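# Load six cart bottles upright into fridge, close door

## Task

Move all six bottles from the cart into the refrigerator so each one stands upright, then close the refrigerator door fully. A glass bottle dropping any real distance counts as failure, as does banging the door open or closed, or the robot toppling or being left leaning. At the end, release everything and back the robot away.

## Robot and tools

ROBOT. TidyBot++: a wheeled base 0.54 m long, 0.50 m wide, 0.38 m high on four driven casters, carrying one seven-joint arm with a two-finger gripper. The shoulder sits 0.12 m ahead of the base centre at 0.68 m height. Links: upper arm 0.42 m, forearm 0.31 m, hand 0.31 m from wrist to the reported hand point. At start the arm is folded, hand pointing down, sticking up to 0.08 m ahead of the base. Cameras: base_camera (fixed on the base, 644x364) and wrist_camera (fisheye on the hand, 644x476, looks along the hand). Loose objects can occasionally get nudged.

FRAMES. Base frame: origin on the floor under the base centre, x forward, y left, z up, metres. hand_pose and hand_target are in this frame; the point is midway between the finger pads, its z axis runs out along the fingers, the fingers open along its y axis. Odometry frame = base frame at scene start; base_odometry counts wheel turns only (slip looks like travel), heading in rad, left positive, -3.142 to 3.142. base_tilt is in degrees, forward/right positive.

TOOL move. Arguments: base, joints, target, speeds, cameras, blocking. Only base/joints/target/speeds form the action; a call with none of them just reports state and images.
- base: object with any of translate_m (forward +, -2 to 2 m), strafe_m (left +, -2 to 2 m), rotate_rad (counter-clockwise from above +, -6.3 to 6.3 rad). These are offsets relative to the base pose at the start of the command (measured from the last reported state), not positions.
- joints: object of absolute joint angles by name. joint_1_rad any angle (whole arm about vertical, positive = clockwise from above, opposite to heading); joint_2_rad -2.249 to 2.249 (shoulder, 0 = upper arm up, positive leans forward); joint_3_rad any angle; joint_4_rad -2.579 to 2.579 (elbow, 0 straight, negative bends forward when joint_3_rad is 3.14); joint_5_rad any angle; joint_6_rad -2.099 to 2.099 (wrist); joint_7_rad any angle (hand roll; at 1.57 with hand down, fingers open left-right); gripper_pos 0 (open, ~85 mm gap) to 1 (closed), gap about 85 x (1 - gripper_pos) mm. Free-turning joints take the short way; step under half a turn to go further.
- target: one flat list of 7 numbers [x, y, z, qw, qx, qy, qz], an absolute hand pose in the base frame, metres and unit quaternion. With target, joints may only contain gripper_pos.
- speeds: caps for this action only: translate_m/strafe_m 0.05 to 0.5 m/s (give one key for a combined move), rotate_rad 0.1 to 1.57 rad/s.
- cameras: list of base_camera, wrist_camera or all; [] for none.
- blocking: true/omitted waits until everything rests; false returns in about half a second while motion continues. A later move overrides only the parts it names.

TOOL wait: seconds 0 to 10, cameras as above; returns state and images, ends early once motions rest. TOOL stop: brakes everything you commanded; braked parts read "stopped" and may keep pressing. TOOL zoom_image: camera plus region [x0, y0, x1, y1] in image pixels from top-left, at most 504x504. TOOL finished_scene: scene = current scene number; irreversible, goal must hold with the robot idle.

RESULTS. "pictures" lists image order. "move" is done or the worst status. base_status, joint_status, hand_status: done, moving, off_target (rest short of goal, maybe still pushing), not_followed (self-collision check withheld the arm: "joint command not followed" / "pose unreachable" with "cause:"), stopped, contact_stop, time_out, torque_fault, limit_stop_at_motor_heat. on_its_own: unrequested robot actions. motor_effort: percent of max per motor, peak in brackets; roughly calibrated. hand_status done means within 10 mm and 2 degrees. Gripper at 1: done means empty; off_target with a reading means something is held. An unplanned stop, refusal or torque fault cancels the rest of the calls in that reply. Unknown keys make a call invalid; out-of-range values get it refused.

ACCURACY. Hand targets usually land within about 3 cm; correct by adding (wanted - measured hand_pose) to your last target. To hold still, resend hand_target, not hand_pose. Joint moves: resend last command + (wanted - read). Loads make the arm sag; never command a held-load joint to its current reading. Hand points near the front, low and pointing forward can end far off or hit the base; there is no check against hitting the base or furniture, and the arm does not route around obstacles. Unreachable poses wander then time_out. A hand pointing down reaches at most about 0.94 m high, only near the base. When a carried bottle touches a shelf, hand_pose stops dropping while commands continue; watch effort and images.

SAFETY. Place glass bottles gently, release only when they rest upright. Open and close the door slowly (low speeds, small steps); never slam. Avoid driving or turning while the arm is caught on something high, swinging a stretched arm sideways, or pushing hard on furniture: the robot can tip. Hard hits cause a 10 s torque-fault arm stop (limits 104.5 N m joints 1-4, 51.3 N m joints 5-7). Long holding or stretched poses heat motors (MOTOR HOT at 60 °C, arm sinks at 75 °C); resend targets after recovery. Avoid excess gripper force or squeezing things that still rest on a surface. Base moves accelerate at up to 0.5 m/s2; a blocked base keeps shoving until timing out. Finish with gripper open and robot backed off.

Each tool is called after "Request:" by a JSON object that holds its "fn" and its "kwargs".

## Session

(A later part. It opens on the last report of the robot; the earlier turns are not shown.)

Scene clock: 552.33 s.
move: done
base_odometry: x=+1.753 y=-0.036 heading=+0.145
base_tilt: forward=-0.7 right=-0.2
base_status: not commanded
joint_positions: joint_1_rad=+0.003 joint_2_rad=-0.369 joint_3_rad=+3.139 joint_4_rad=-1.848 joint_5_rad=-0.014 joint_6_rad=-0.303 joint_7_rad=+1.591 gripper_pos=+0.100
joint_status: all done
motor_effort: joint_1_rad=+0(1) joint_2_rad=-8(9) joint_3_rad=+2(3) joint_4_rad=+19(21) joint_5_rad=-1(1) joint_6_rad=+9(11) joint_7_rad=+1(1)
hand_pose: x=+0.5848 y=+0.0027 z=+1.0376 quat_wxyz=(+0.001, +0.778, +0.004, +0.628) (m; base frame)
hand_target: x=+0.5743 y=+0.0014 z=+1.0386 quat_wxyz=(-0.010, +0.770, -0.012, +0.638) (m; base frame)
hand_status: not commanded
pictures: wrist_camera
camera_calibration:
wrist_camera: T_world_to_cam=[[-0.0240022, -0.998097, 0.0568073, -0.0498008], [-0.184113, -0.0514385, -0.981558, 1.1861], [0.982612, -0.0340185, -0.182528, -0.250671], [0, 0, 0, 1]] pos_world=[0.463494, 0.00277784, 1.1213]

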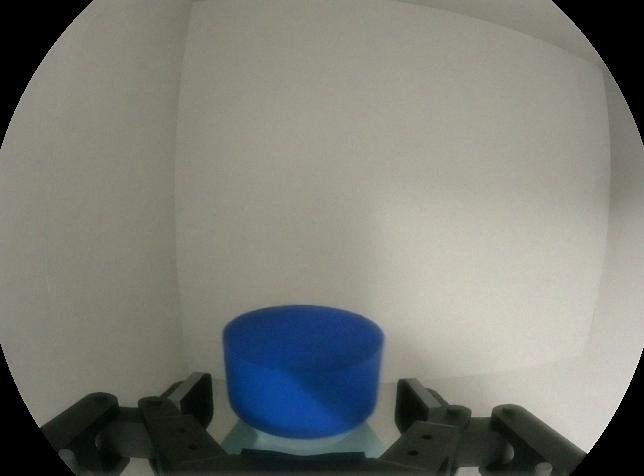

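Request:
{"fn": "move", "kwargs": {"base": {"translate_m": -0.60}, "speeds": {"translate_m": 0.3}, "cameras": ["wrist_camera", "base_camera"]}}

Scene clock: 612.30 s.
move: done
base_odometry: x=+1.159 y=-0.123 heading=+0.145
base_tilt: forward=-0.8 right=-0.2
base_status: done
joint_positions: joint_1_rad=+0.003 joint_2_rad=-0.381 joint_3_rad=+3.140 joint_4_rad=-1.848 joint_5_rad=-0.014 joint_6_rad=-0.303 joint_7_rad=+1.591 gripper_pos=+0.100
joint_status: not commanded
motor_effort: joint_1_rad=+0(2) joint_2_rad=-7(11) joint_3_rad=+2(4) joint_4_rad=+20(20) joint_5_rad=-1(2) joint_6_rad=+9(10) joint_7_rad=+0(1)
hand_pose: x=+0.5804 y=+0.0023 z=+1.0430 quat_wxyz=(+0.001, +0.774, +0.004, +0.633) (m; base frame)
hand_target: x=+0.5743 y=+0.0014 z=+1.0386 quat_wxyz=(-0.010, +0.770, -0.012, +0.638) (m; base frame)
hand_status: not commanded
pictures: base_camera, wrist_camera
camera_calibration:
wrist_camera: T_world_to_cam=[[-0.025348, -0.998093, 0.0562802, -0.0492816], [-0.172626, -0.0510824, -0.983662, 1.18608], [0.984661, -0.0346493, -0.171002, -0.258623], [0, 0, 0, 1]] pos_world=[0.458155, 0.00243892, 1.12525]

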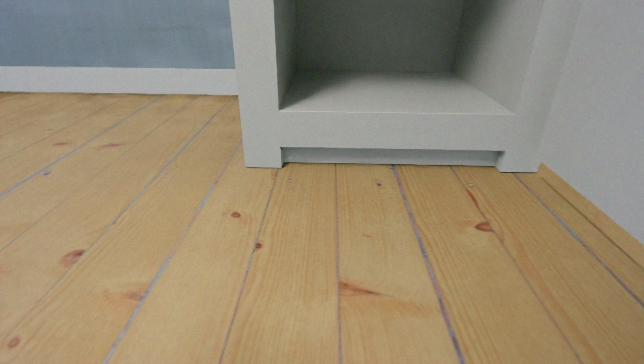

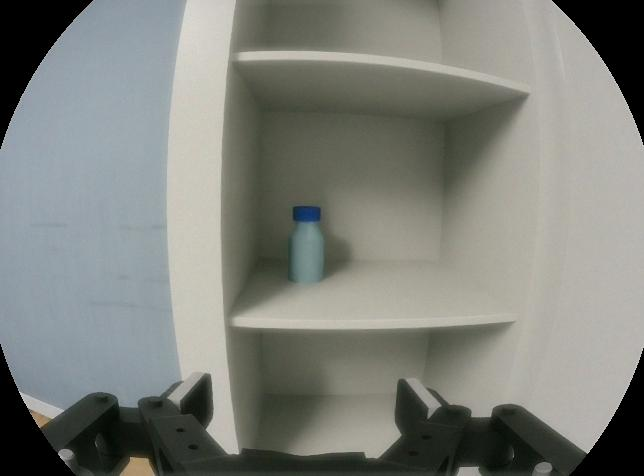

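Request:
{"fn": "move", "kwargs": {"base": {"translate_m": -0.383, "strafe_m": -1.092, "rotate_rad": 3.088}, "speeds": {"rotate_rad": 1.25}, "joints": {"joint_1_rad": 0.0, "joint_2_rad": -0.418, "joint_3_rad": 3.1416, "joint_4_rad": -1.577, "joint_5_rad": 0.0, "joint_6_rad": -0.453, "joint_7_rad": 1.54, "gripper_pos": 0.0}, "cameras": ["wrist_camera", "base_camera"]}}

Scene clock: 624.57 s.
move: done
base_odometry: x=+0.938 y=-1.259 heading=-3.050
base_tilt: forward=-0.7 right=-0.2
base_status: done
joint_positions: joint_1_rad=+0.003 joint_2_rad=-0.386 joint_3_rad=+3.139 joint_4_rad=-1.612 joint_5_rad=-0.014 joint_6_rad=-0.404 joint_7_rad=+1.591 gripper_pos=+0.000
joint_status: all done
motor_effort: joint_1_rad=+0(2) joint_2_rad=-7(10) joint_3_rad=+2(5) joint_4_rad=+18(22) joint_5_rad=-1(2) joint_6_rad=+9(10) joint_7_rad=+1(1)
hand_pose: x=+0.5669 y=+0.0033 z=+1.1595 quat_wxyz=(+0.001, +0.728, +0.005, +0.686) (m; base frame)
hand_target: x=+0.5473 y=+0.0013 z=+1.1793 quat_wxyz=(-0.011, +0.721, -0.011, +0.692) (m; base frame)
hand_status: not commanded
pictures: base_camera, wrist_camera
camera_calibration:
wrist_camera: T_world_to_cam=[[-0.0308146, -0.998116, 0.0530566, -0.0483598], [-0.0327672, -0.0520445, -0.998107, 1.23591], [0.998988, -0.0324947, -0.0311017, -0.395738], [0, 0, 0, 1]] pos_world=[0.434345, 0.00319442, 1.22383]

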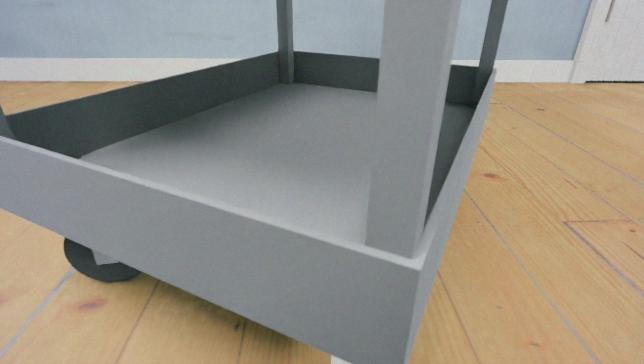

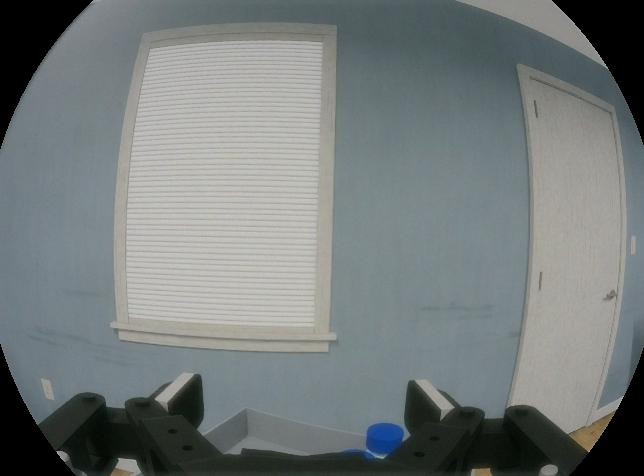

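Request:
{"fn": "zoom_image", "kwargs": {"camera": "wrist_camera", "region": [200, 390, 500, 476]}}

Scaled by 1.680.

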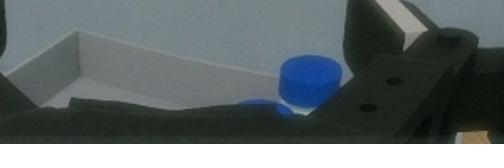

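Request:
{"fn": "move", "kwargs": {"joints": {"joint_2_rad": -0.125, "joint_4_rad": -2.13, "joint_6_rad": 0.205}, "cameras": ["wrist_camera"]}}

Request:
{"fn": "zoom_image", "kwargs": {"camera": "wrist_camera", "region": [200, 280, 440, 450]}}

Scene clock: 642.13 s.
move: done
base_odometry: x=+0.938 y=-1.259 heading=-3.050
base_tilt: forward=-0.7 right=-0.2
base_status: not commanded
joint_positions: joint_1_rad=+0.003 joint_2_rad=-0.147 joint_3_rad=+3.139 joint_4_rad=-2.094 joint_5_rad=-0.014 joint_6_rad=+0.163 joint_7_rad=+1.591 gripper_pos=+0.000
joint_status: all done
motor_effort: joint_1_rad=+1(1) joint_2_rad=-14(16) joint_3_rad=+1(2) joint_4_rad=+18(20) joint_5_rad=-1(1) joint_6_rad=+10(11) joint_7_rad=+1(1)
hand_pose: x=+0.6539 y=+0.0006 z=+0.9169 quat_wxyz=(+0.003, +0.778, +0.002, +0.628) (m; base frame)
hand_target: x=+0.6549 y=+0.0013 z=+0.8963 quat_wxyz=(-0.010, +0.783, -0.012, +0.622) (m; base frame)
hand_status: not commanded
pictures: wrist_camera
camera_calibration:
wrist_camera: T_world_to_cam=[[-0.0300849, -0.997905, 0.0572839, -0.0398681], [-0.185785, -0.0507286, -0.98128, 1.08109], [0.98213, -0.0401642, -0.183869, -0.339179], [0, 0, 0, 1]] pos_world=[0.532768, 0.00143478, 1.00077]

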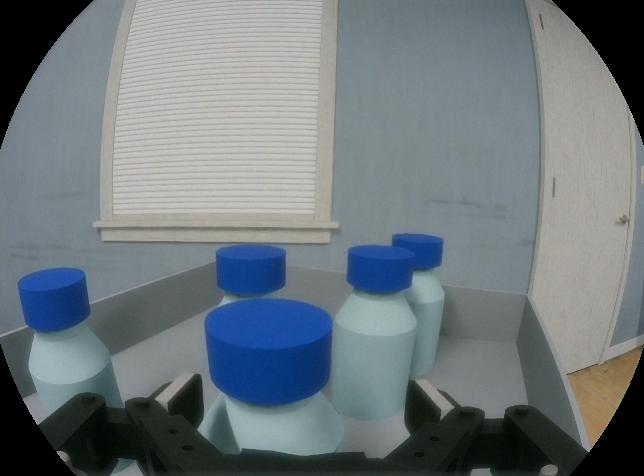

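Scaled by 2.100.

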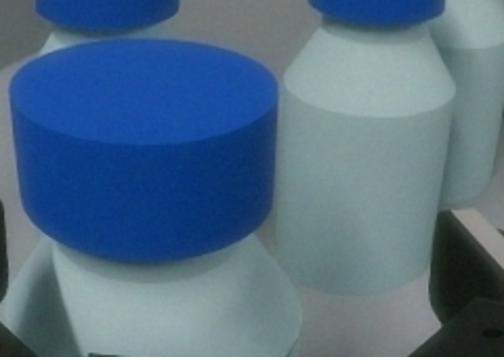

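Request:
{"fn": "move", "kwargs": {"base": {"translate_m": 0.032, "strafe_m": 0.016}, "speeds": {"translate_m": 0.15}, "cameras": ["wrist_camera"]}}

Request:
{"fn": "zoom_image", "kwargs": {"camera": "wrist_camera", "region": [180, 280, 440, 476]}}

Scene clock: 666.17 s.
move: done
base_odometry: x=+0.908 y=-1.278 heading=-3.049
base_tilt: forward=-0.7 right=-0.2
base_status: done
joint_positions: joint_1_rad=+0.002 joint_2_rad=-0.136 joint_3_rad=+3.139 joint_4_rad=-2.096 joint_5_rad=-0.014 joint_6_rad=+0.167 joint_7_rad=+1.591 gripper_pos=+0.000
joint_status: not commanded
motor_effort: joint_1_rad=+1(2) joint_2_rad=-13(16) joint_3_rad=+1(4) joint_4_rad=+18(19) joint_5_rad=-1(1) joint_6_rad=+9(10) joint_7_rad=+0(1)
hand_pose: x=+0.6564 y=+0.0008 z=+0.9110 quat_wxyz=(+0.003, +0.781, +0.002, +0.624) (m; base frame)
hand_target: x=+0.6549 y=+0.0013 z=+0.8963 quat_wxyz=(-0.010, +0.783, -0.012, +0.622) (m; base frame)
hand_status: not commanded
pictures: wrist_camera
camera_calibration:
wrist_camera: T_world_to_cam=[[-0.029202, -0.997914, 0.0575739, -0.0400946], [-0.194736, -0.0508152, -0.979539, 1.08], [0.980421, -0.0398162, -0.192845, -0.333391], [0, 0, 0, 1]] pos_world=[0.536007, 0.00159502, 0.995917]

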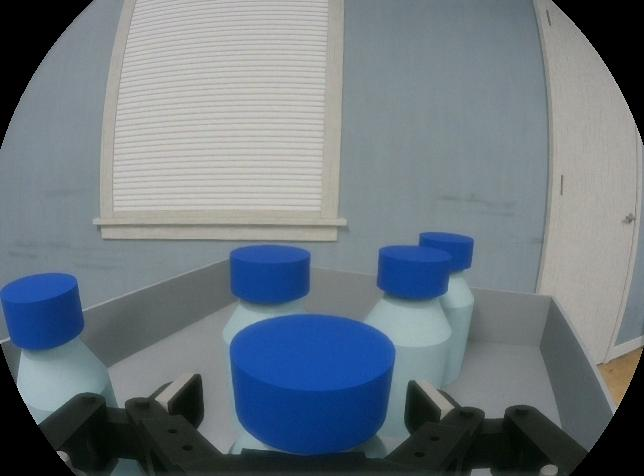

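Scaled by 1.938.

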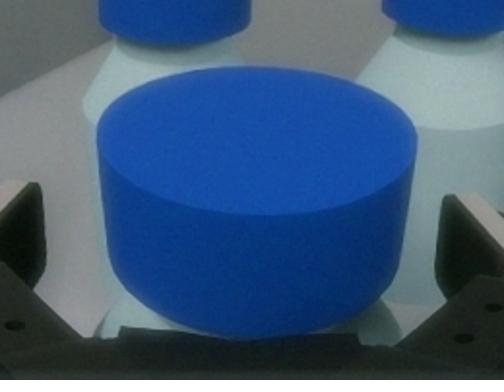

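Request:
{"fn": "move", "kwargs": {"base": {"translate_m": -0.007}, "speeds": {"translate_m": 0.1}, "cameras": []}}

Request:
{"fn": "move", "kwargs": {"joints": {"gripper_pos": 0.6}, "cameras": ["wrist_camera"]}}

Scene clock: 681.10 s.
move: done
base_odometry: x=+0.915 y=-1.277 heading=-3.049
base_tilt: forward=-0.7 right=-0.2
base_status: done
joint_positions: joint_1_rad=+0.002 joint_2_rad=-0.136 joint_3_rad=+3.139 joint_4_rad=-2.096 joint_5_rad=-0.014 joint_6_rad=+0.167 joint_7_rad=+1.591 gripper_pos=+0.000
joint_status: not commanded
motor_effort: joint_1_rad=+0(2) joint_2_rad=-13(17) joint_3_rad=+1(3) joint_4_rad=+19(19) joint_5_rad=-1(1) joint_6_rad=+9(10) joint_7_rad=+0(1)
hand_pose: x=+0.6565 y=+0.0008 z=+0.9105 quat_wxyz=(+0.003, +0.781, +0.002, +0.624) (m; base frame)
hand_target: x=+0.6549 y=+0.0013 z=+0.8963 quat_wxyz=(-0.010, +0.783, -0.012, +0.622) (m; base frame)
hand_status: not commanded
pictures: none
No camera images: "cameras" was empty.

Scene clock: 681.97 s.
move: off_target
base_odometry: x=+0.915 y=-1.277 heading=-3.049
base_tilt: forward=-0.7 right=-0.2
base_status: not commanded
joint_positions: joint_1_rad=+0.003 joint_2_rad=-0.135 joint_3_rad=+3.140 joint_4_rad=-2.097 joint_5_rad=-0.014 joint_6_rad=+0.173 joint_7_rad=+1.591 gripper_pos=+0.444
joint_status: gripper_pos off_target (ended at +0.444, target +0.600)
motor_effort: joint_1_rad=+0(2) joint_2_rad=-14(15) joint_3_rad=+0(2) joint_4_rad=+18(20) joint_5_rad=-1(1) joint_6_rad=+9(11) joint_7_rad=+0(1)
hand_pose: x=+0.6568 y=-0.0001 z=+0.9119 quat_wxyz=(+0.003, +0.780, +0.001, +0.626) (m; base frame)
hand_target: x=+0.6549 y=+0.0013 z=+0.8963 quat_wxyz=(-0.010, +0.783, -0.012, +0.622) (m; base frame)
hand_status: not commanded
pictures: wrist_camera
camera_calibration:
wrist_camera: T_world_to_cam=[[-0.0311091, -0.997873, 0.0572892, -0.0395378], [-0.190408, -0.0503507, -0.980413, 1.07892], [0.981212, -0.041408, -0.188437, -0.338191], [0, 0, 0, 1]] pos_world=[0.536041, 0.000866721, 0.996321]

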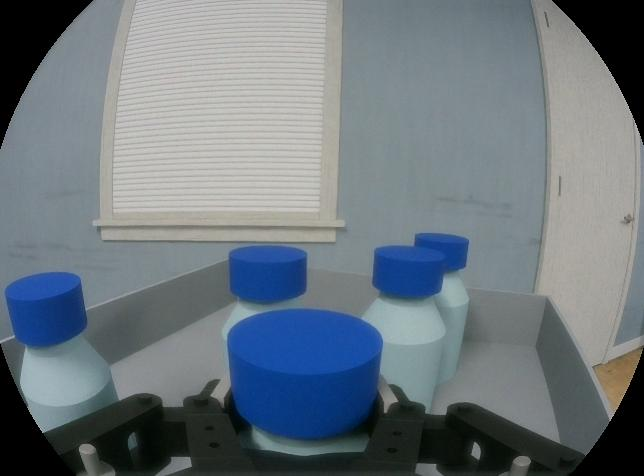

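Request:
{"fn": "zoom_image", "kwargs": {"camera": "wrist_camera", "region": [200, 220, 480, 320]}}

Request:
{"fn": "zoom_image", "kwargs": {"camera": "wrist_camera", "region": [0, 250, 140, 350]}}

Scaled by 1.800.

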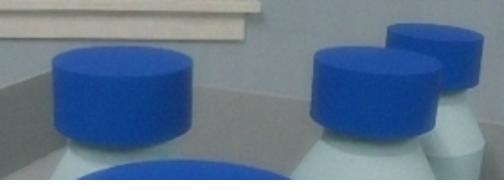

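Scaled by 3.600.

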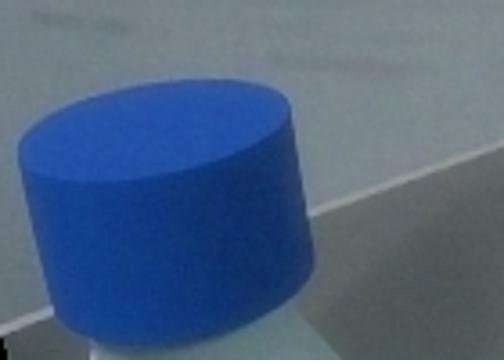

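Request:
{"fn": "move", "kwargs": {"joints": {"joint_2_rad": -0.236, "joint_4_rad": -1.829, "joint_6_rad": -0.12}, "cameras": []}}

Request:
{"fn": "move", "kwargs": {"joints": {"joint_2_rad": -0.40, "joint_4_rad": -1.60, "joint_6_rad": -0.50}, "cameras": ["wrist_camera"]}}

Scene clock: 725.00 s.
move: done
base_odometry: x=+0.915 y=-1.277 heading=-3.049
base_tilt: forward=-0.7 right=-0.2
base_status: not commanded
joint_positions: joint_1_rad=+0.003 joint_2_rad=-0.180 joint_3_rad=+3.140 joint_4_rad=-1.882 joint_5_rad=-0.014 joint_6_rad=-0.085 joint_7_rad=+1.591 gripper_pos=+0.444
joint_status: all done
motor_effort: joint_1_rad=+0(1) joint_2_rad=-16(20) joint_3_rad=+1(2) joint_4_rad=+22(24) joint_5_rad=-1(1) joint_6_rad=+12(13) joint_7_rad=+0(1)
hand_pose: x=+0.6595 y=+0.0010 z=+0.9880 quat_wxyz=(+0.002, +0.779, +0.002, +0.627) (m; base frame)
hand_target: x=+0.6431 y=+0.0013 z=+1.0398 quat_wxyz=(-0.010, +0.755, -0.012, +0.655) (m; base frame)
hand_status: not commanded
pictures: none
No camera images: "cameras" was empty.

Scene clock: 726.60 s.
move: done
base_odometry: x=+0.915 y=-1.277 heading=-3.049
base_tilt: forward=-0.7 right=-0.2
base_status: not commanded
joint_positions: joint_1_rad=+0.003 joint_2_rad=-0.368 joint_3_rad=+3.140 joint_4_rad=-1.648 joint_5_rad=-0.014 joint_6_rad=-0.464 joint_7_rad=+1.591 gripper_pos=+0.444
joint_status: all done
motor_effort: joint_1_rad=+0(1) joint_2_rad=-9(19) joint_3_rad=+1(2) joint_4_rad=+23(24) joint_5_rad=-1(1) joint_6_rad=+12(13) joint_7_rad=+1(1)
hand_pose: x=+0.5754 y=+0.0028 z=+1.1108 quat_wxyz=(+0.001, +0.766, +0.004, +0.643) (m; base frame)
hand_target: x=+0.5568 y=+0.0013 z=+1.1431 quat_wxyz=(-0.010, +0.751, -0.012, +0.660) (m; base frame)
hand_status: not commanded
pictures: wrist_camera
camera_calibration:
wrist_camera: T_world_to_cam=[[-0.0249448, -0.998122, 0.0559402, -0.0525952], [-0.146341, -0.051709, -0.987882, 1.24151], [0.98892, -0.0328288, -0.144776, -0.273691], [0, 0, 0, 1]] pos_world=[0.451031, 0.00271598, 1.18979]

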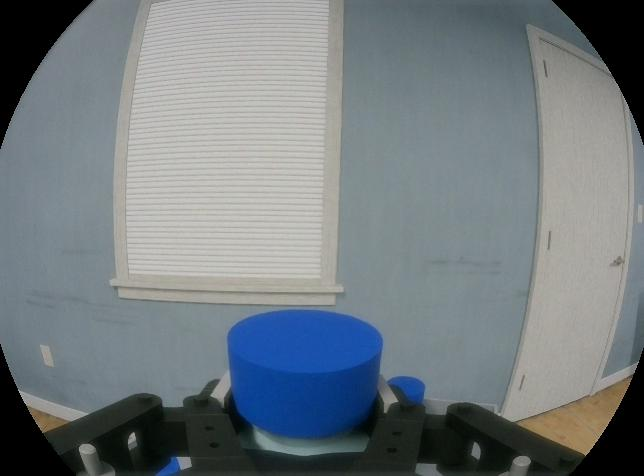

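Request:
{"fn": "move", "kwargs": {"base": {"translate_m": -0.345, "strafe_m": -1.0175, "rotate_rad": -3.088}, "speeds": {"rotate_rad": 1.15}, "joints": {"joint_1_rad": 0.0, "joint_2_rad": -0.40, "joint_3_rad": 3.1416, "joint_4_rad": -1.577, "joint_5_rad": 0.0, "joint_6_rad": -0.543, "joint_7_rad": 1.54, "gripper_pos": 0.6}, "cameras": ["base_camera", "wrist_camera"]}}

Request:
{"fn": "zoom_image", "kwargs": {"camera": "base_camera", "region": [180, 110, 320, 210]}}

Request:
{"fn": "zoom_image", "kwargs": {"camera": "base_camera", "region": [420, 110, 644, 270]}}

Scene clock: 751.43 s.
move: off_target
base_odometry: x=+1.165 y=-0.232 heading=+0.147
base_tilt: forward=-0.7 right=-0.2
base_status: done
joint_positions: joint_1_rad=+0.001 joint_2_rad=-0.369 joint_3_rad=+3.141 joint_4_rad=-1.632 joint_5_rad=-0.014 joint_6_rad=-0.514 joint_7_rad=+1.591 gripper_pos=+0.444
joint_status: gripper_pos off_target (ended at +0.444, target +0.600); the others done
motor_effort: joint_1_rad=+0(3) joint_2_rad=-8(14) joint_3_rad=+2(6) joint_4_rad=+22(23) joint_5_rad=-1(3) joint_6_rad=+13(13) joint_7_rad=+0(1)
hand_pose: x=+0.5715 y=+0.0033 z=+1.1059 quat_wxyz=(+0.000, +0.776, +0.005, +0.631) (m; base frame)
hand_target: x=+0.5533 y=+0.0013 z=+1.1437 quat_wxyz=(-0.010, +0.758, -0.012, +0.652) (m; base frame)
hand_status: not commanded
pictures: base_camera, wrist_camera
camera_calibration:
wrist_camera: T_world_to_cam=[[-0.0215623, -0.998165, 0.0565827, -0.0545815], [-0.178212, -0.051852, -0.982625, 1.24856], [0.983756, -0.0312713, -0.176767, -0.232182], [0, 0, 0, 1]] pos_world=[0.449741, 0.00299828, 1.18891]

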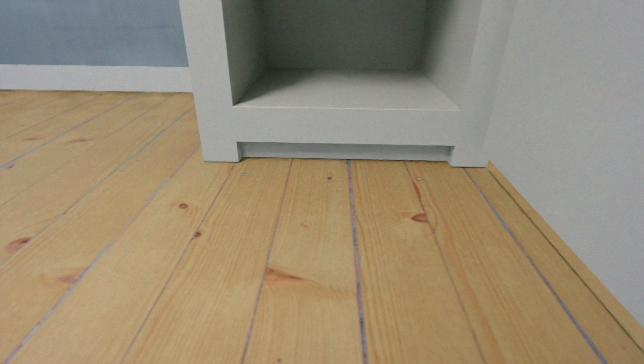

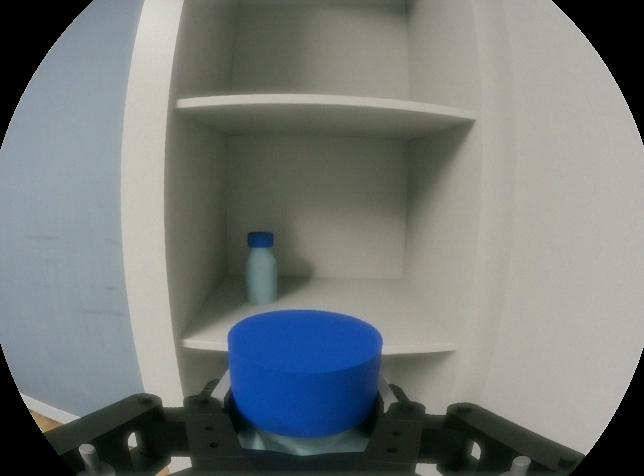

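Scaled by 3.600.

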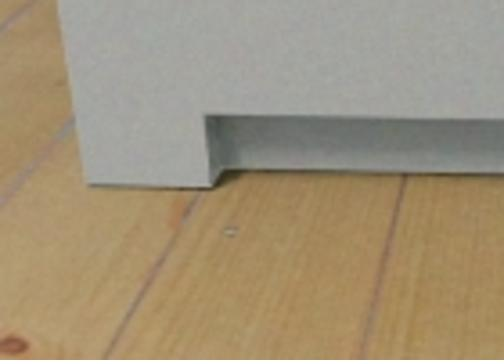

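Scaled by 2.250.

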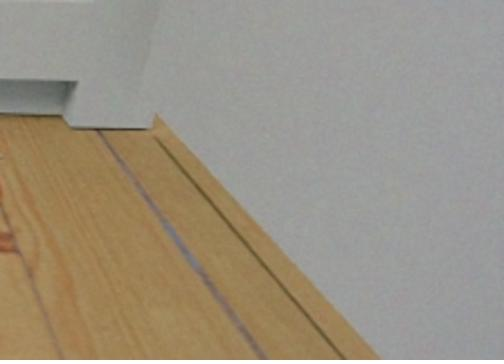

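Request:
{"fn": "move", "kwargs": {"base": {"translate_m": 0.625, "strafe_m": -0.011}, "speeds": {"translate_m": 0.3}, "cameras": ["wrist_camera"]}}

Request:
{"fn": "move", "kwargs": {"joints": {"joint_2_rad": -0.40, "joint_4_rad": -1.81, "joint_6_rad": -0.303}, "cameras": []}}

Request:
{"fn": "move", "kwargs": {"joints": {"joint_2_rad": -0.40, "joint_4_rad": -1.84, "joint_6_rad": -0.28}, "cameras": ["wrist_camera"]}}

Scene clock: 779.87 s.
move: done
base_odometry: x=+1.785 y=-0.151 heading=+0.146
base_tilt: forward=-0.7 right=-0.2
base_status: done
joint_positions: joint_1_rad=+0.001 joint_2_rad=-0.372 joint_3_rad=+3.141 joint_4_rad=-1.632 joint_5_rad=-0.014 joint_6_rad=-0.514 joint_7_rad=+1.591 gripper_pos=+0.444
joint_status: not commanded
motor_effort: joint_1_rad=+1(1) joint_2_rad=-8(12) joint_3_rad=+2(3) joint_4_rad=+21(23) joint_5_rad=-1(1) joint_6_rad=+12(13) joint_7_rad=+0(1)
hand_pose: x=+0.5703 y=+0.0033 z=+1.1072 quat_wxyz=(+0.000, +0.775, +0.005, +0.632) (m; base frame)
hand_target: x=+0.5533 y=+0.0013 z=+1.1437 quat_wxyz=(-0.010, +0.758, -0.012, +0.652) (m; base frame)
hand_status: not commanded
pictures: wrist_camera
camera_calibration:
wrist_camera: T_world_to_cam=[[-0.0217131, -0.998165, 0.0565272, -0.0545313], [-0.175533, -0.0518561, -0.983107, 1.24863], [0.984234, -0.0312688, -0.174085, -0.234028], [0, 0, 0, 1]] pos_world=[0.448331, 0.00300017, 1.18988]

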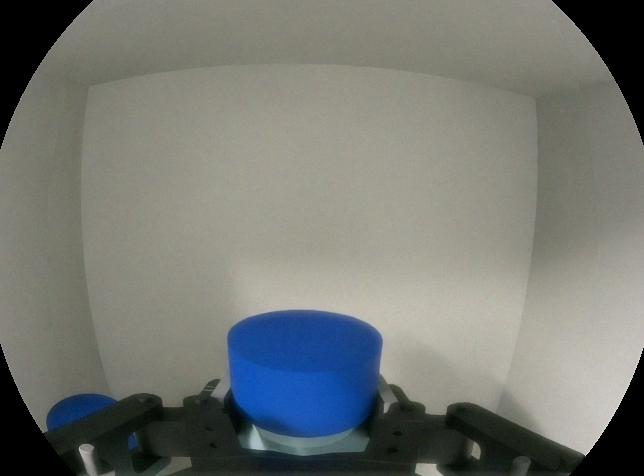

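Scene clock: 781.17 s.
move: done
base_odometry: x=+1.785 y=-0.151 heading=+0.146
base_tilt: forward=-0.7 right=-0.2
base_status: not commanded
joint_positions: joint_1_rad=+0.001 joint_2_rad=-0.372 joint_3_rad=+3.141 joint_4_rad=-1.795 joint_5_rad=-0.014 joint_6_rad=-0.364 joint_7_rad=+1.591 gripper_pos=+0.444
joint_status: all done
motor_effort: joint_1_rad=+0(1) joint_2_rad=-9(11) joint_3_rad=+1(2) joint_4_rad=+22(25) joint_5_rad=-1(1) joint_6_rad=+12(14) joint_7_rad=+1(1)
hand_pose: x=+0.5811 y=+0.0027 z=+1.0535 quat_wxyz=(+0.000, +0.779, +0.004, +0.627) (m; base frame)
hand_target: x=+0.5736 y=+0.0013 z=+1.0756 quat_wxyz=(-0.010, +0.755, -0.012, +0.655) (m; base frame)
hand_status: not commanded
pictures: none
No camera images: "cameras" was empty.

Scene clock: 781.83 s.
move: done
base_odometry: x=+1.785 y=-0.151 heading=+0.146
base_tilt: forward=-0.7 right=-0.2
base_status: not commanded
joint_positions: joint_1_rad=+0.001 joint_2_rad=-0.372 joint_3_rad=+3.141 joint_4_rad=-1.822 joint_5_rad=-0.014 joint_6_rad=-0.336 joint_7_rad=+1.591 gripper_pos=+0.444
joint_status: all done
motor_effort: joint_1_rad=+0(1) joint_2_rad=-9(10) joint_3_rad=+2(2) joint_4_rad=+23(23) joint_5_rad=-1(1) joint_6_rad=+12(14) joint_7_rad=+1(1)
hand_pose: x=+0.5823 y=+0.0026 z=+1.0449 quat_wxyz=(+0.001, +0.779, +0.004, +0.627) (m; base frame)
hand_target: x=+0.5747 y=+0.0013 z=+1.0641 quat_wxyz=(-0.010, +0.758, -0.012, +0.652) (m; base frame)
hand_status: not commanded
pictures: wrist_camera
camera_calibration:
wrist_camera: T_world_to_cam=[[-0.0234187, -0.99814, 0.0562777, -0.0502125], [-0.188184, -0.0508856, -0.980815, 1.19438], [0.981855, -0.03356, -0.186642, -0.24218], [0, 0, 0, 1]] pos_world=[0.461373, 0.0025302, 1.12909]

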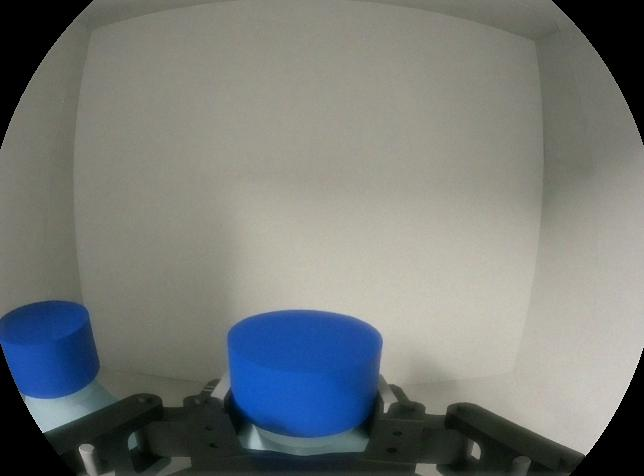

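Request:
{"fn": "move", "kwargs": {"joints": {"joint_2_rad": -0.40, "joint_4_rad": -1.862, "joint_6_rad": -0.268}, "cameras": []}}

Request:
{"fn": "move", "kwargs": {"joints": {"joint_2_rad": -0.40, "joint_4_rad": -1.88, "joint_6_rad": -0.27}, "cameras": []}}

Scene clock: 785.90 s.
move: done
base_odometry: x=+1.785 y=-0.152 heading=+0.146
base_tilt: forward=-0.7 right=-0.2
base_status: not commanded
joint_positions: joint_1_rad=+0.001 joint_2_rad=-0.372 joint_3_rad=+3.141 joint_4_rad=-1.837 joint_5_rad=-0.014 joint_6_rad=-0.317 joint_7_rad=+1.591 gripper_pos=+0.444
joint_status: all done
motor_effort: joint_1_rad=+0(1) joint_2_rad=-9(11) joint_3_rad=+1(2) joint_4_rad=+23(23) joint_5_rad=-1(1) joint_6_rad=+12(13) joint_7_rad=+0(1)
hand_pose: x=+0.5831 y=+0.0025 z=+1.0418 quat_wxyz=(+0.001, +0.778, +0.004, +0.629) (m; base frame)
hand_target: x=+0.5750 y=+0.0013 z=+1.0541 quat_wxyz=(-0.010, +0.761, -0.012, +0.649) (m; base frame)
hand_status: not commanded
pictures: none
No camera images: "cameras" was empty.

Scene clock: 786.47 s.
move: done
base_odometry: x=+1.785 y=-0.152 heading=+0.146
base_tilt: forward=-0.7 right=-0.2
base_status: not commanded
joint_positions: joint_1_rad=+0.001 joint_2_rad=-0.374 joint_3_rad=+3.141 joint_4_rad=-1.843 joint_5_rad=-0.014 joint_6_rad=-0.309 joint_7_rad=+1.591 gripper_pos=+0.444
joint_status: all done
motor_effort: joint_1_rad=+0(1) joint_2_rad=-7(9) joint_3_rad=+2(2) joint_4_rad=+20(23) joint_5_rad=-1(1) joint_6_rad=+9(12) joint_7_rad=+0(1)
hand_pose: x=+0.5825 y=+0.0025 z=+1.0414 quat_wxyz=(+0.001, +0.776, +0.004, +0.630) (m; base frame)
hand_target: x=+0.5745 y=+0.0013 z=+1.0424 quat_wxyz=(-0.010, +0.767, -0.012, +0.641) (m; base frame)
hand_status: not commanded
pictures: none
No camera images: "cameras" was empty.

Request:
{"fn": "move", "kwargs": {"joints": {"gripper_pos": 0.1}, "cameras": []}}

Request:
{"fn": "move", "kwargs": {"base": {"translate_m": -0.62}, "speeds": {"translate_m": 0.35}, "cameras": ["wrist_camera", "base_camera"]}}

Scene clock: 824.03 s.
move: done
base_odometry: x=+1.785 y=-0.152 heading=+0.146
base_tilt: forward=-0.7 right=-0.2
base_status: not commanded
joint_positions: joint_1_rad=+0.001 joint_2_rad=-0.374 joint_3_rad=+3.141 joint_4_rad=-1.845 joint_5_rad=-0.014 joint_6_rad=-0.308 joint_7_rad=+1.591 gripper_pos=+0.100
joint_status: all done
motor_effort: joint_1_rad=+0(1) joint_2_rad=-7(9) joint_3_rad=+1(2) joint_4_rad=+19(21) joint_5_rad=-1(1) joint_6_rad=+9(11) joint_7_rad=+1(1)
hand_pose: x=+0.5825 y=+0.0025 z=+1.0408 quat_wxyz=(+0.001, +0.776, +0.004, +0.630) (m; base frame)
hand_target: x=+0.5745 y=+0.0013 z=+1.0424 quat_wxyz=(-0.010, +0.767, -0.012, +0.641) (m; base frame)
hand_status: not commanded
pictures: none
No camera images: "cameras" was empty.

Scene clock: 826.93 s.
move: done
base_odometry: x=+1.171 y=-0.242 heading=+0.146
base_tilt: forward=-0.7 right=-0.2
base_status: done
joint_positions: joint_1_rad=+0.001 joint_2_rad=-0.383 joint_3_rad=+3.141 joint_4_rad=-1.845 joint_5_rad=-0.014 joint_6_rad=-0.307 joint_7_rad=+1.591 gripper_pos=+0.100
joint_status: not commanded
motor_effort: joint_1_rad=+0(2) joint_2_rad=-7(10) joint_3_rad=+2(5) joint_4_rad=+20(21) joint_5_rad=-1(1) joint_6_rad=+9(10) joint_7_rad=+1(1)
hand_pose: x=+0.5793 y=+0.0026 z=+1.0451 quat_wxyz=(+0.001, +0.773, +0.004, +0.634) (m; base frame)
hand_target: x=+0.5745 y=+0.0013 z=+1.0424 quat_wxyz=(-0.010, +0.767, -0.012, +0.641) (m; base frame)
hand_status: not commanded
pictures: base_camera, wrist_camera
camera_calibration:
wrist_camera: T_world_to_cam=[[-0.0245518, -0.998136, 0.055876, -0.049183], [-0.170484, -0.0508937, -0.984045, 1.18715], [0.985054, -0.033686, -0.168917, -0.259582], [0, 0, 0, 1]] pos_world=[0.456885, 0.00258295, 1.12711]

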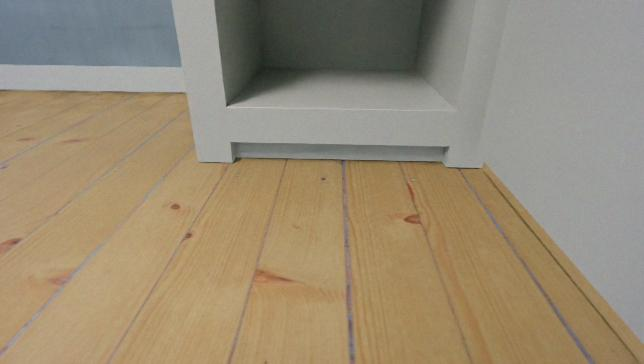

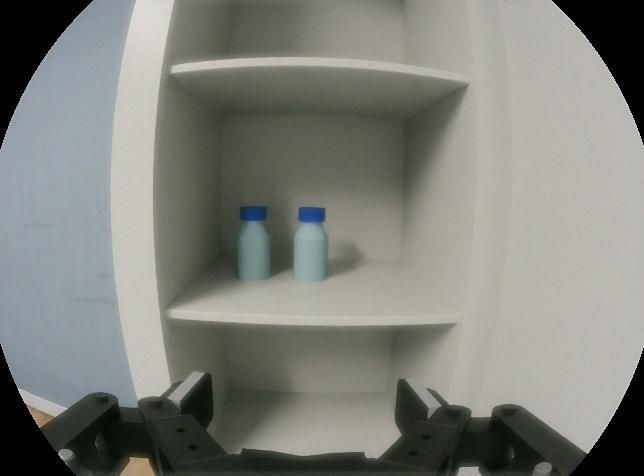

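Request:
{"fn": "move", "kwargs": {"base": {"translate_m": -0.3656, "strafe_m": -1.1253, "rotate_rad": 3.087}, "speeds": {"rotate_rad": 1.25}, "joints": {"joint_1_rad": 0.0, "joint_2_rad": -0.37, "joint_3_rad": 3.1416, "joint_4_rad": -1.60, "joint_5_rad": 0.0, "joint_6_rad": -0.45, "joint_7_rad": 1.54, "gripper_pos": 0.0}, "cameras": ["wrist_camera"]}}

Request:
{"fn": "move", "kwargs": {"joints": {"joint_2_rad": -0.125, "joint_4_rad": -2.13, "joint_6_rad": 0.205}, "cameras": ["wrist_camera"]}}

Request:
{"fn": "zoom_image", "kwargs": {"camera": "wrist_camera", "region": [180, 220, 440, 420]}}

Scene clock: 840.37 s.
move: done
base_odometry: x=+0.973 y=-1.408 heading=-3.051
base_tilt: forward=-0.7 right=-0.2
base_status: done
joint_positions: joint_1_rad=+0.001 joint_2_rad=-0.383 joint_3_rad=+3.141 joint_4_rad=-1.635 joint_5_rad=-0.014 joint_6_rad=-0.401 joint_7_rad=+1.591 gripper_pos=+0.000
joint_status: all done
motor_effort: joint_1_rad=+1(3) joint_2_rad=-7(9) joint_3_rad=+2(4) joint_4_rad=+20(21) joint_5_rad=-1(2) joint_6_rad=+9(11) joint_7_rad=+0(1)
hand_pose: x=+0.5707 y=+0.0033 z=+1.1449 quat_wxyz=(+0.000, +0.736, +0.005, +0.677) (m; base frame)
hand_target: x=+0.5726 y=+0.0014 z=+1.1452 quat_wxyz=(-0.010, +0.745, -0.011, +0.667) (m; base frame)
hand_status: not commanded
pictures: wrist_camera
camera_calibration:
wrist_camera: T_world_to_cam=[[-0.0290438, -0.998158, 0.0532598, -0.048709], [-0.056358, -0.0515623, -0.997078, 1.23371], [0.997988, -0.0319606, -0.0547567, -0.372265], [0, 0, 0, 1]] pos_world=[0.439631, 0.00309599, 1.21232]

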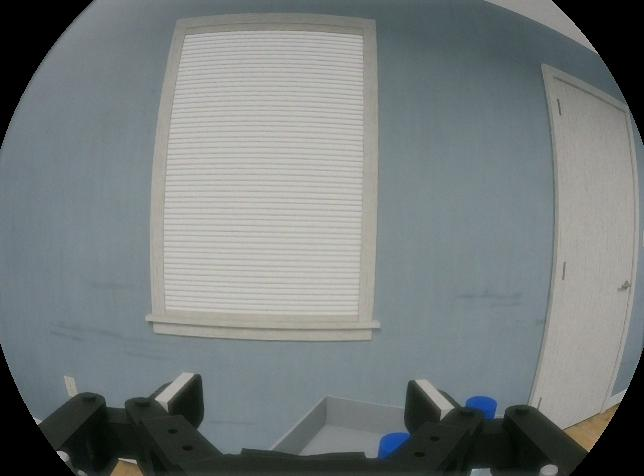

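Scene clock: 842.43 s.
move: done
base_odometry: x=+0.973 y=-1.408 heading=-3.051
base_tilt: forward=-0.7 right=-0.2
base_status: not commanded
joint_positions: joint_1_rad=+0.001 joint_2_rad=-0.148 joint_3_rad=+3.141 joint_4_rad=-2.094 joint_5_rad=-0.014 joint_6_rad=+0.163 joint_7_rad=+1.591 gripper_pos=+0.000
joint_status: all done
motor_effort: joint_1_rad=+1(1) joint_2_rad=-14(16) joint_3_rad=+1(2) joint_4_rad=+19(21) joint_5_rad=-1(1) joint_6_rad=+9(11) joint_7_rad=+1(1)
hand_pose: x=+0.6538 y=+0.0008 z=+0.9174 quat_wxyz=(+0.003, +0.778, +0.002, +0.628) (m; base frame)
hand_target: x=+0.6549 y=+0.0013 z=+0.8963 quat_wxyz=(-0.010, +0.783, -0.012, +0.622) (m; base frame)
hand_status: not commanded
pictures: wrist_camera
camera_calibration:
wrist_camera: T_world_to_cam=[[-0.0296571, -0.99793, 0.0570677, -0.0397679], [-0.184833, -0.0506332, -0.981465, 1.0811], [0.982322, -0.0396555, -0.182949, -0.339908], [0, 0, 0, 1]] pos_world=[0.532542, 0.00157451, 1.00114]

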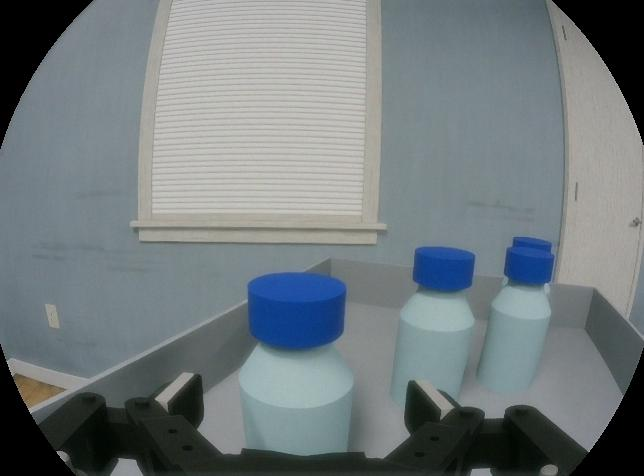

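Scaled by 1.938.

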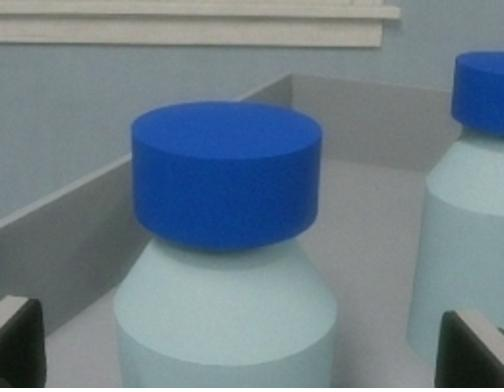

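Request:
{"fn": "move", "kwargs": {"base": {"translate_m": 0.077, "strafe_m": 0.008}, "speeds": {"translate_m": 0.2}, "cameras": ["wrist_camera"]}}

Request:
{"fn": "zoom_image", "kwargs": {"camera": "wrist_camera", "region": [180, 280, 440, 476]}}

Scene clock: 852.63 s.
move: done
base_odometry: x=+0.897 y=-1.423 heading=-3.051
base_tilt: forward=-0.7 right=-0.2
base_status: done
joint_positions: joint_1_rad=+0.001 joint_2_rad=-0.137 joint_3_rad=+3.141 joint_4_rad=-2.095 joint_5_rad=-0.014 joint_6_rad=+0.167 joint_7_rad=+1.591 gripper_pos=+0.000
joint_status: not commanded
motor_effort: joint_1_rad=+1(1) joint_2_rad=-13(16) joint_3_rad=+1(2) joint_4_rad=+17(19) joint_5_rad=-1(1) joint_6_rad=+9(10) joint_7_rad=+0(1)
hand_pose: x=+0.6564 y=+0.0008 z=+0.9120 quat_wxyz=(+0.003, +0.780, +0.002, +0.625) (m; base frame)
hand_target: x=+0.6549 y=+0.0013 z=+0.8963 quat_wxyz=(-0.010, +0.783, -0.012, +0.622) (m; base frame)
hand_status: not commanded
pictures: wrist_camera
camera_calibration:
wrist_camera: T_world_to_cam=[[-0.0292522, -0.997927, 0.0573166, -0.0398985], [-0.192706, -0.0506352, -0.979949, 1.0801], [0.98082, -0.0397109, -0.190825, -0.33525], [0, 0, 0, 1]] pos_world=[0.535795, 0.00156215, 0.996756]

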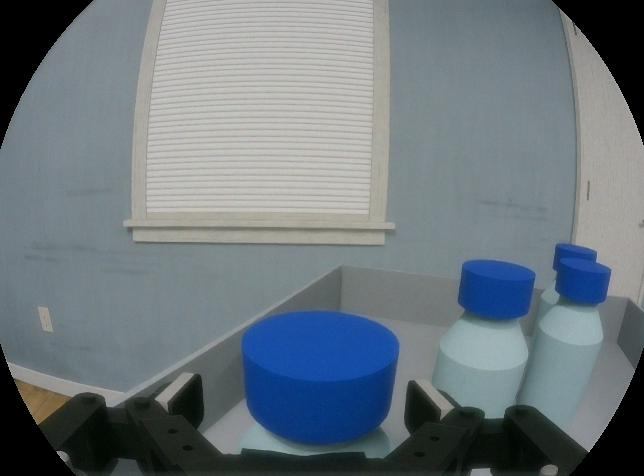

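Scaled by 1.938.

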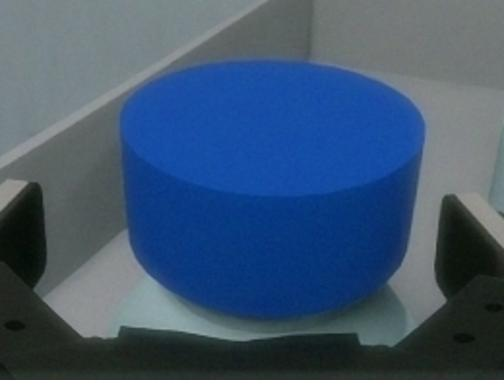

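Request:
{"fn": "move", "kwargs": {"base": {"translate_m": 0.001, "strafe_m": -0.005}, "speeds": {"strafe_m": 0.1}, "cameras": ["wrist_camera"]}}

Request:
{"fn": "move", "kwargs": {"joints": {"gripper_pos": 0.6}, "cameras": ["wrist_camera"]}}

Scene clock: 859.43 s.
move: done
base_odometry: x=+0.895 y=-1.419 heading=-3.050
base_tilt: forward=-0.7 right=-0.2
base_status: done
joint_positions: joint_1_rad=+0.001 joint_2_rad=-0.137 joint_3_rad=+3.141 joint_4_rad=-2.095 joint_5_rad=-0.014 joint_6_rad=+0.167 joint_7_rad=+1.591 gripper_pos=+0.000
joint_status: not commanded
motor_effort: joint_1_rad=+0(3) joint_2_rad=-14(14) joint_3_rad=+1(4) joint_4_rad=+17(19) joint_5_rad=-1(1) joint_6_rad=+9(10) joint_7_rad=+0(1)
hand_pose: x=+0.6564 y=+0.0007 z=+0.9120 quat_wxyz=(+0.003, +0.780, +0.002, +0.625) (m; base frame)
hand_target: x=+0.6549 y=+0.0013 z=+0.8963 quat_wxyz=(-0.010, +0.783, -0.012, +0.622) (m; base frame)
hand_status: not commanded
pictures: wrist_camera
camera_calibration:
wrist_camera: T_world_to_cam=[[-0.0293692, -0.997924, 0.0573126, -0.0398819], [-0.192712, -0.0506087, -0.979949, 1.0801], [0.980816, -0.0398252, -0.190826, -0.33525], [0, 0, 0, 1]] pos_world=[0.535796, 0.00151201, 0.996756]

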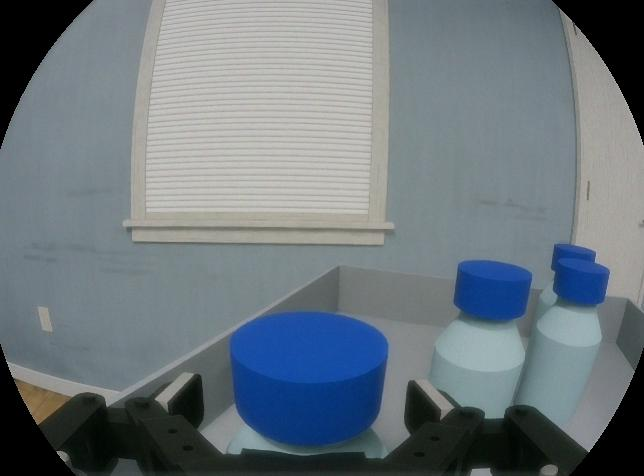

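Scene clock: 860.30 s.
move: off_target
base_odometry: x=+0.895 y=-1.419 heading=-3.050
base_tilt: forward=-0.7 right=-0.2
base_status: not commanded
joint_positions: joint_1_rad=+0.001 joint_2_rad=-0.137 joint_3_rad=+3.141 joint_4_rad=-2.095 joint_5_rad=-0.014 joint_6_rad=+0.168 joint_7_rad=+1.591 gripper_pos=+0.442
joint_status: gripper_pos off_target (ended at +0.442, target +0.600)
motor_effort: joint_1_rad=+0(2) joint_2_rad=-13(14) joint_3_rad=+1(2) joint_4_rad=+19(19) joint_5_rad=-1(1) joint_6_rad=+9(10) joint_7_rad=+0(1)
hand_pose: x=+0.6565 y=+0.0001 z=+0.9124 quat_wxyz=(+0.003, +0.780, +0.001, +0.626) (m; base frame)
hand_target: x=+0.6549 y=+0.0013 z=+0.8963 quat_wxyz=(-0.010, +0.783, -0.012, +0.622) (m; base frame)
hand_status: not commanded
pictures: wrist_camera
camera_calibration:
wrist_camera: T_world_to_cam=[[-0.0305122, -0.997898, 0.0571694, -0.039614], [-0.191476, -0.0503013, -0.980208, 1.07984], [0.981023, -0.0408548, -0.189539, -0.336592], [0, 0, 0, 1]] pos_world=[0.53576, 0.0010354, 0.996939]

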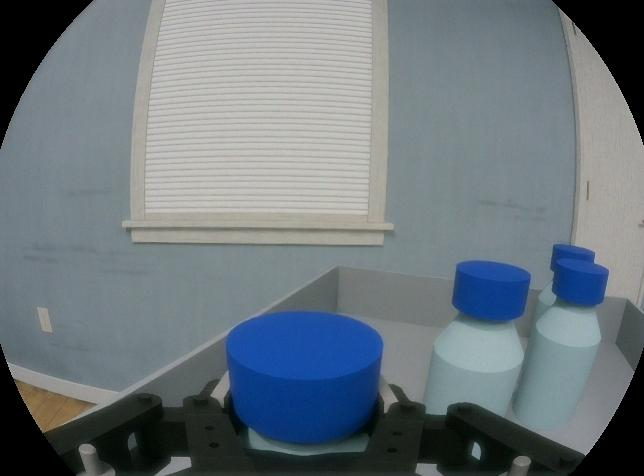

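Request:
{"fn": "move", "kwargs": {"joints": {"joint_2_rad": -0.236, "joint_4_rad": -1.829, "joint_6_rad": -0.12}, "cameras": []}}

Request:
{"fn": "move", "kwargs": {"joints": {"joint_2_rad": -0.40, "joint_4_rad": -1.60, "joint_6_rad": -0.50}, "cameras": ["wrist_camera"]}}

Scene clock: 889.27 s.
move: off_target
base_odometry: x=+0.895 y=-1.419 heading=-3.050
base_tilt: forward=-0.7 right=-0.2
base_status: not commanded
joint_positions: joint_1_rad=+0.001 joint_2_rad=-0.169 joint_3_rad=+3.141 joint_4_rad=-1.892 joint_5_rad=-0.014 joint_6_rad=-0.092 joint_7_rad=+1.591 gripper_pos=+0.442
joint_status: joint_4_rad off_target (ended at -1.892, target -1.829); the others done
motor_effort: joint_1_rad=+0(1) joint_2_rad=-18(19) joint_3_rad=+1(2) joint_4_rad=+24(24) joint_5_rad=-1(1) joint_6_rad=+14(15) joint_7_rad=+0(1)
hand_pose: x=+0.6612 y=+0.0013 z=+0.9734 quat_wxyz=(+0.002, +0.788, +0.002, +0.616) (m; base frame)
hand_target: x=+0.6431 y=+0.0013 z=+1.0398 quat_wxyz=(-0.010, +0.755, -0.012, +0.655) (m; base frame)
hand_status: not commanded
pictures: none
No camera images: "cameras" was empty.

Scene clock: 890.87 s.
move: done
base_odometry: x=+0.895 y=-1.419 heading=-3.050
base_tilt: forward=-0.7 right=-0.2
base_status: not commanded
joint_positions: joint_1_rad=+0.001 joint_2_rad=-0.360 joint_3_rad=+3.141 joint_4_rad=-1.657 joint_5_rad=-0.014 joint_6_rad=-0.471 joint_7_rad=+1.591 gripper_pos=+0.442
joint_status: all done
motor_effort: joint_1_rad=+0(1) joint_2_rad=-11(20) joint_3_rad=+2(2) joint_4_rad=+23(26) joint_5_rad=-1(1) joint_6_rad=+14(14) joint_7_rad=+0(1)
hand_pose: x=+0.5787 y=+0.0029 z=+1.0995 quat_wxyz=(+0.000, +0.773, +0.005, +0.634) (m; base frame)
hand_target: x=+0.5568 y=+0.0014 z=+1.1432 quat_wxyz=(-0.010, +0.751, -0.012, +0.660) (m; base frame)
hand_status: not commanded
pictures: wrist_camera
camera_calibration:
wrist_camera: T_world_to_cam=[[-0.0229776, -0.998157, 0.0561643, -0.0531511], [-0.16996, -0.0514612, -0.984106, 1.24037], [0.985183, -0.0321581, -0.168465, -0.250317], [0, 0, 0, 1]] pos_world=[0.4562, 0.0027283, 1.18148]

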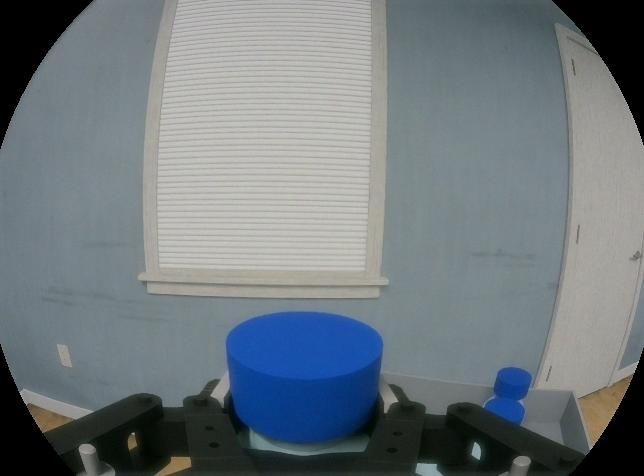

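Request:
{"fn": "move", "kwargs": {"base": {"translate_m": -0.3726, "strafe_m": -1.1342, "rotate_rad": -3.087}, "speeds": {"rotate_rad": 1.15}, "joints": {"joint_1_rad": 0.229, "joint_2_rad": -0.40, "joint_3_rad": 3.1416, "joint_4_rad": -1.57, "joint_5_rad": 0.0, "joint_6_rad": -0.543, "joint_7_rad": 1.54, "gripper_pos": 0.6}, "cameras": ["base_camera", "wrist_camera"]}}

Request:
{"fn": "zoom_image", "kwargs": {"camera": "base_camera", "region": [180, 110, 320, 210]}}

Request:
{"fn": "zoom_image", "kwargs": {"camera": "base_camera", "region": [420, 110, 644, 270]}}

Scene clock: 902.57 s.
move: off_target
base_odometry: x=+1.163 y=-0.255 heading=+0.146
base_tilt: forward=-0.7 right=-0.2
base_status: done
joint_positions: joint_1_rad=+0.218 joint_2_rad=-0.360 joint_3_rad=+3.140 joint_4_rad=-1.640 joint_5_rad=-0.014 joint_6_rad=-0.515 joint_7_rad=+1.591 gripper_pos=+0.442
joint_status: joint_4_rad off_target (ended at -1.640, target -1.570); gripper_pos off_target (ended at +0.442, target +0.600); the others done
motor_effort: joint_1_rad=+1(4) joint_2_rad=-11(13) joint_3_rad=+1(7) joint_4_rad=+23(26) joint_5_rad=-1(2) joint_6_rad=+14(14) joint_7_rad=+0(1)
hand_pose: x=+0.5655 y=-0.0944 z=+1.0967 quat_wxyz=(+0.067, +0.778, -0.079, +0.620) (m; base frame)
hand_target: x=+0.5417 y=-0.0972 z=+1.1479 quat_wxyz=(+0.065, +0.749, -0.098, +0.652) (m; base frame)
hand_status: not commanded
pictures: base_camera, wrist_camera
camera_calibration:
wrist_camera: T_world_to_cam=[[-0.233968, -0.970553, 0.0573211, -0.0298409], [-0.202713, -0.00896428, -0.979197, 1.24753], [0.950877, -0.240721, -0.194646, -0.212532], [0, 0, 0, 1]] pos_world=[0.448001, -0.0689398, 1.18192]

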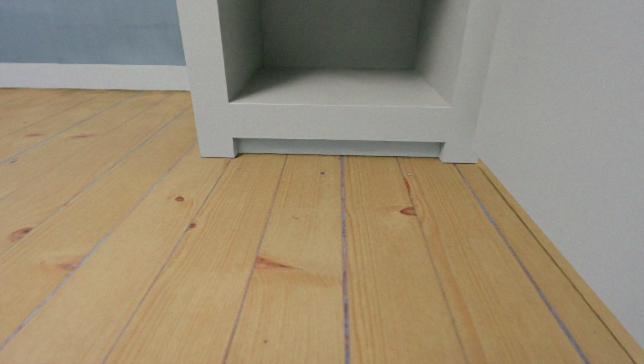

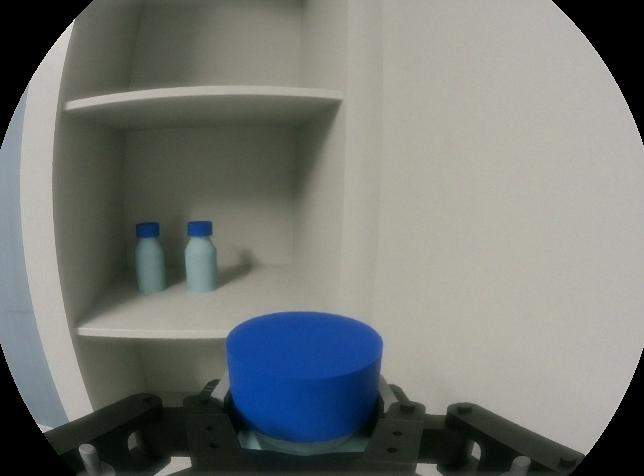

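Scaled by 3.600.

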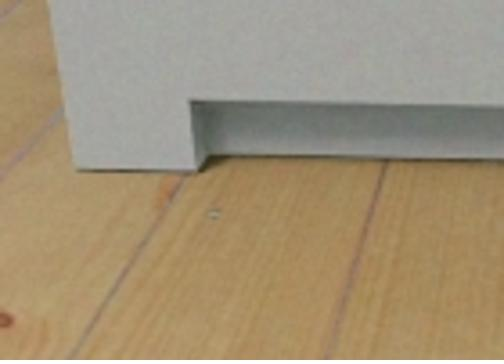

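Scaled by 2.250.

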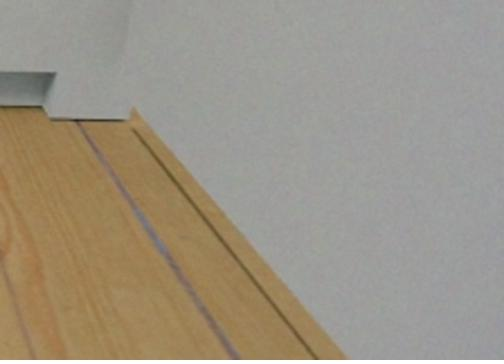

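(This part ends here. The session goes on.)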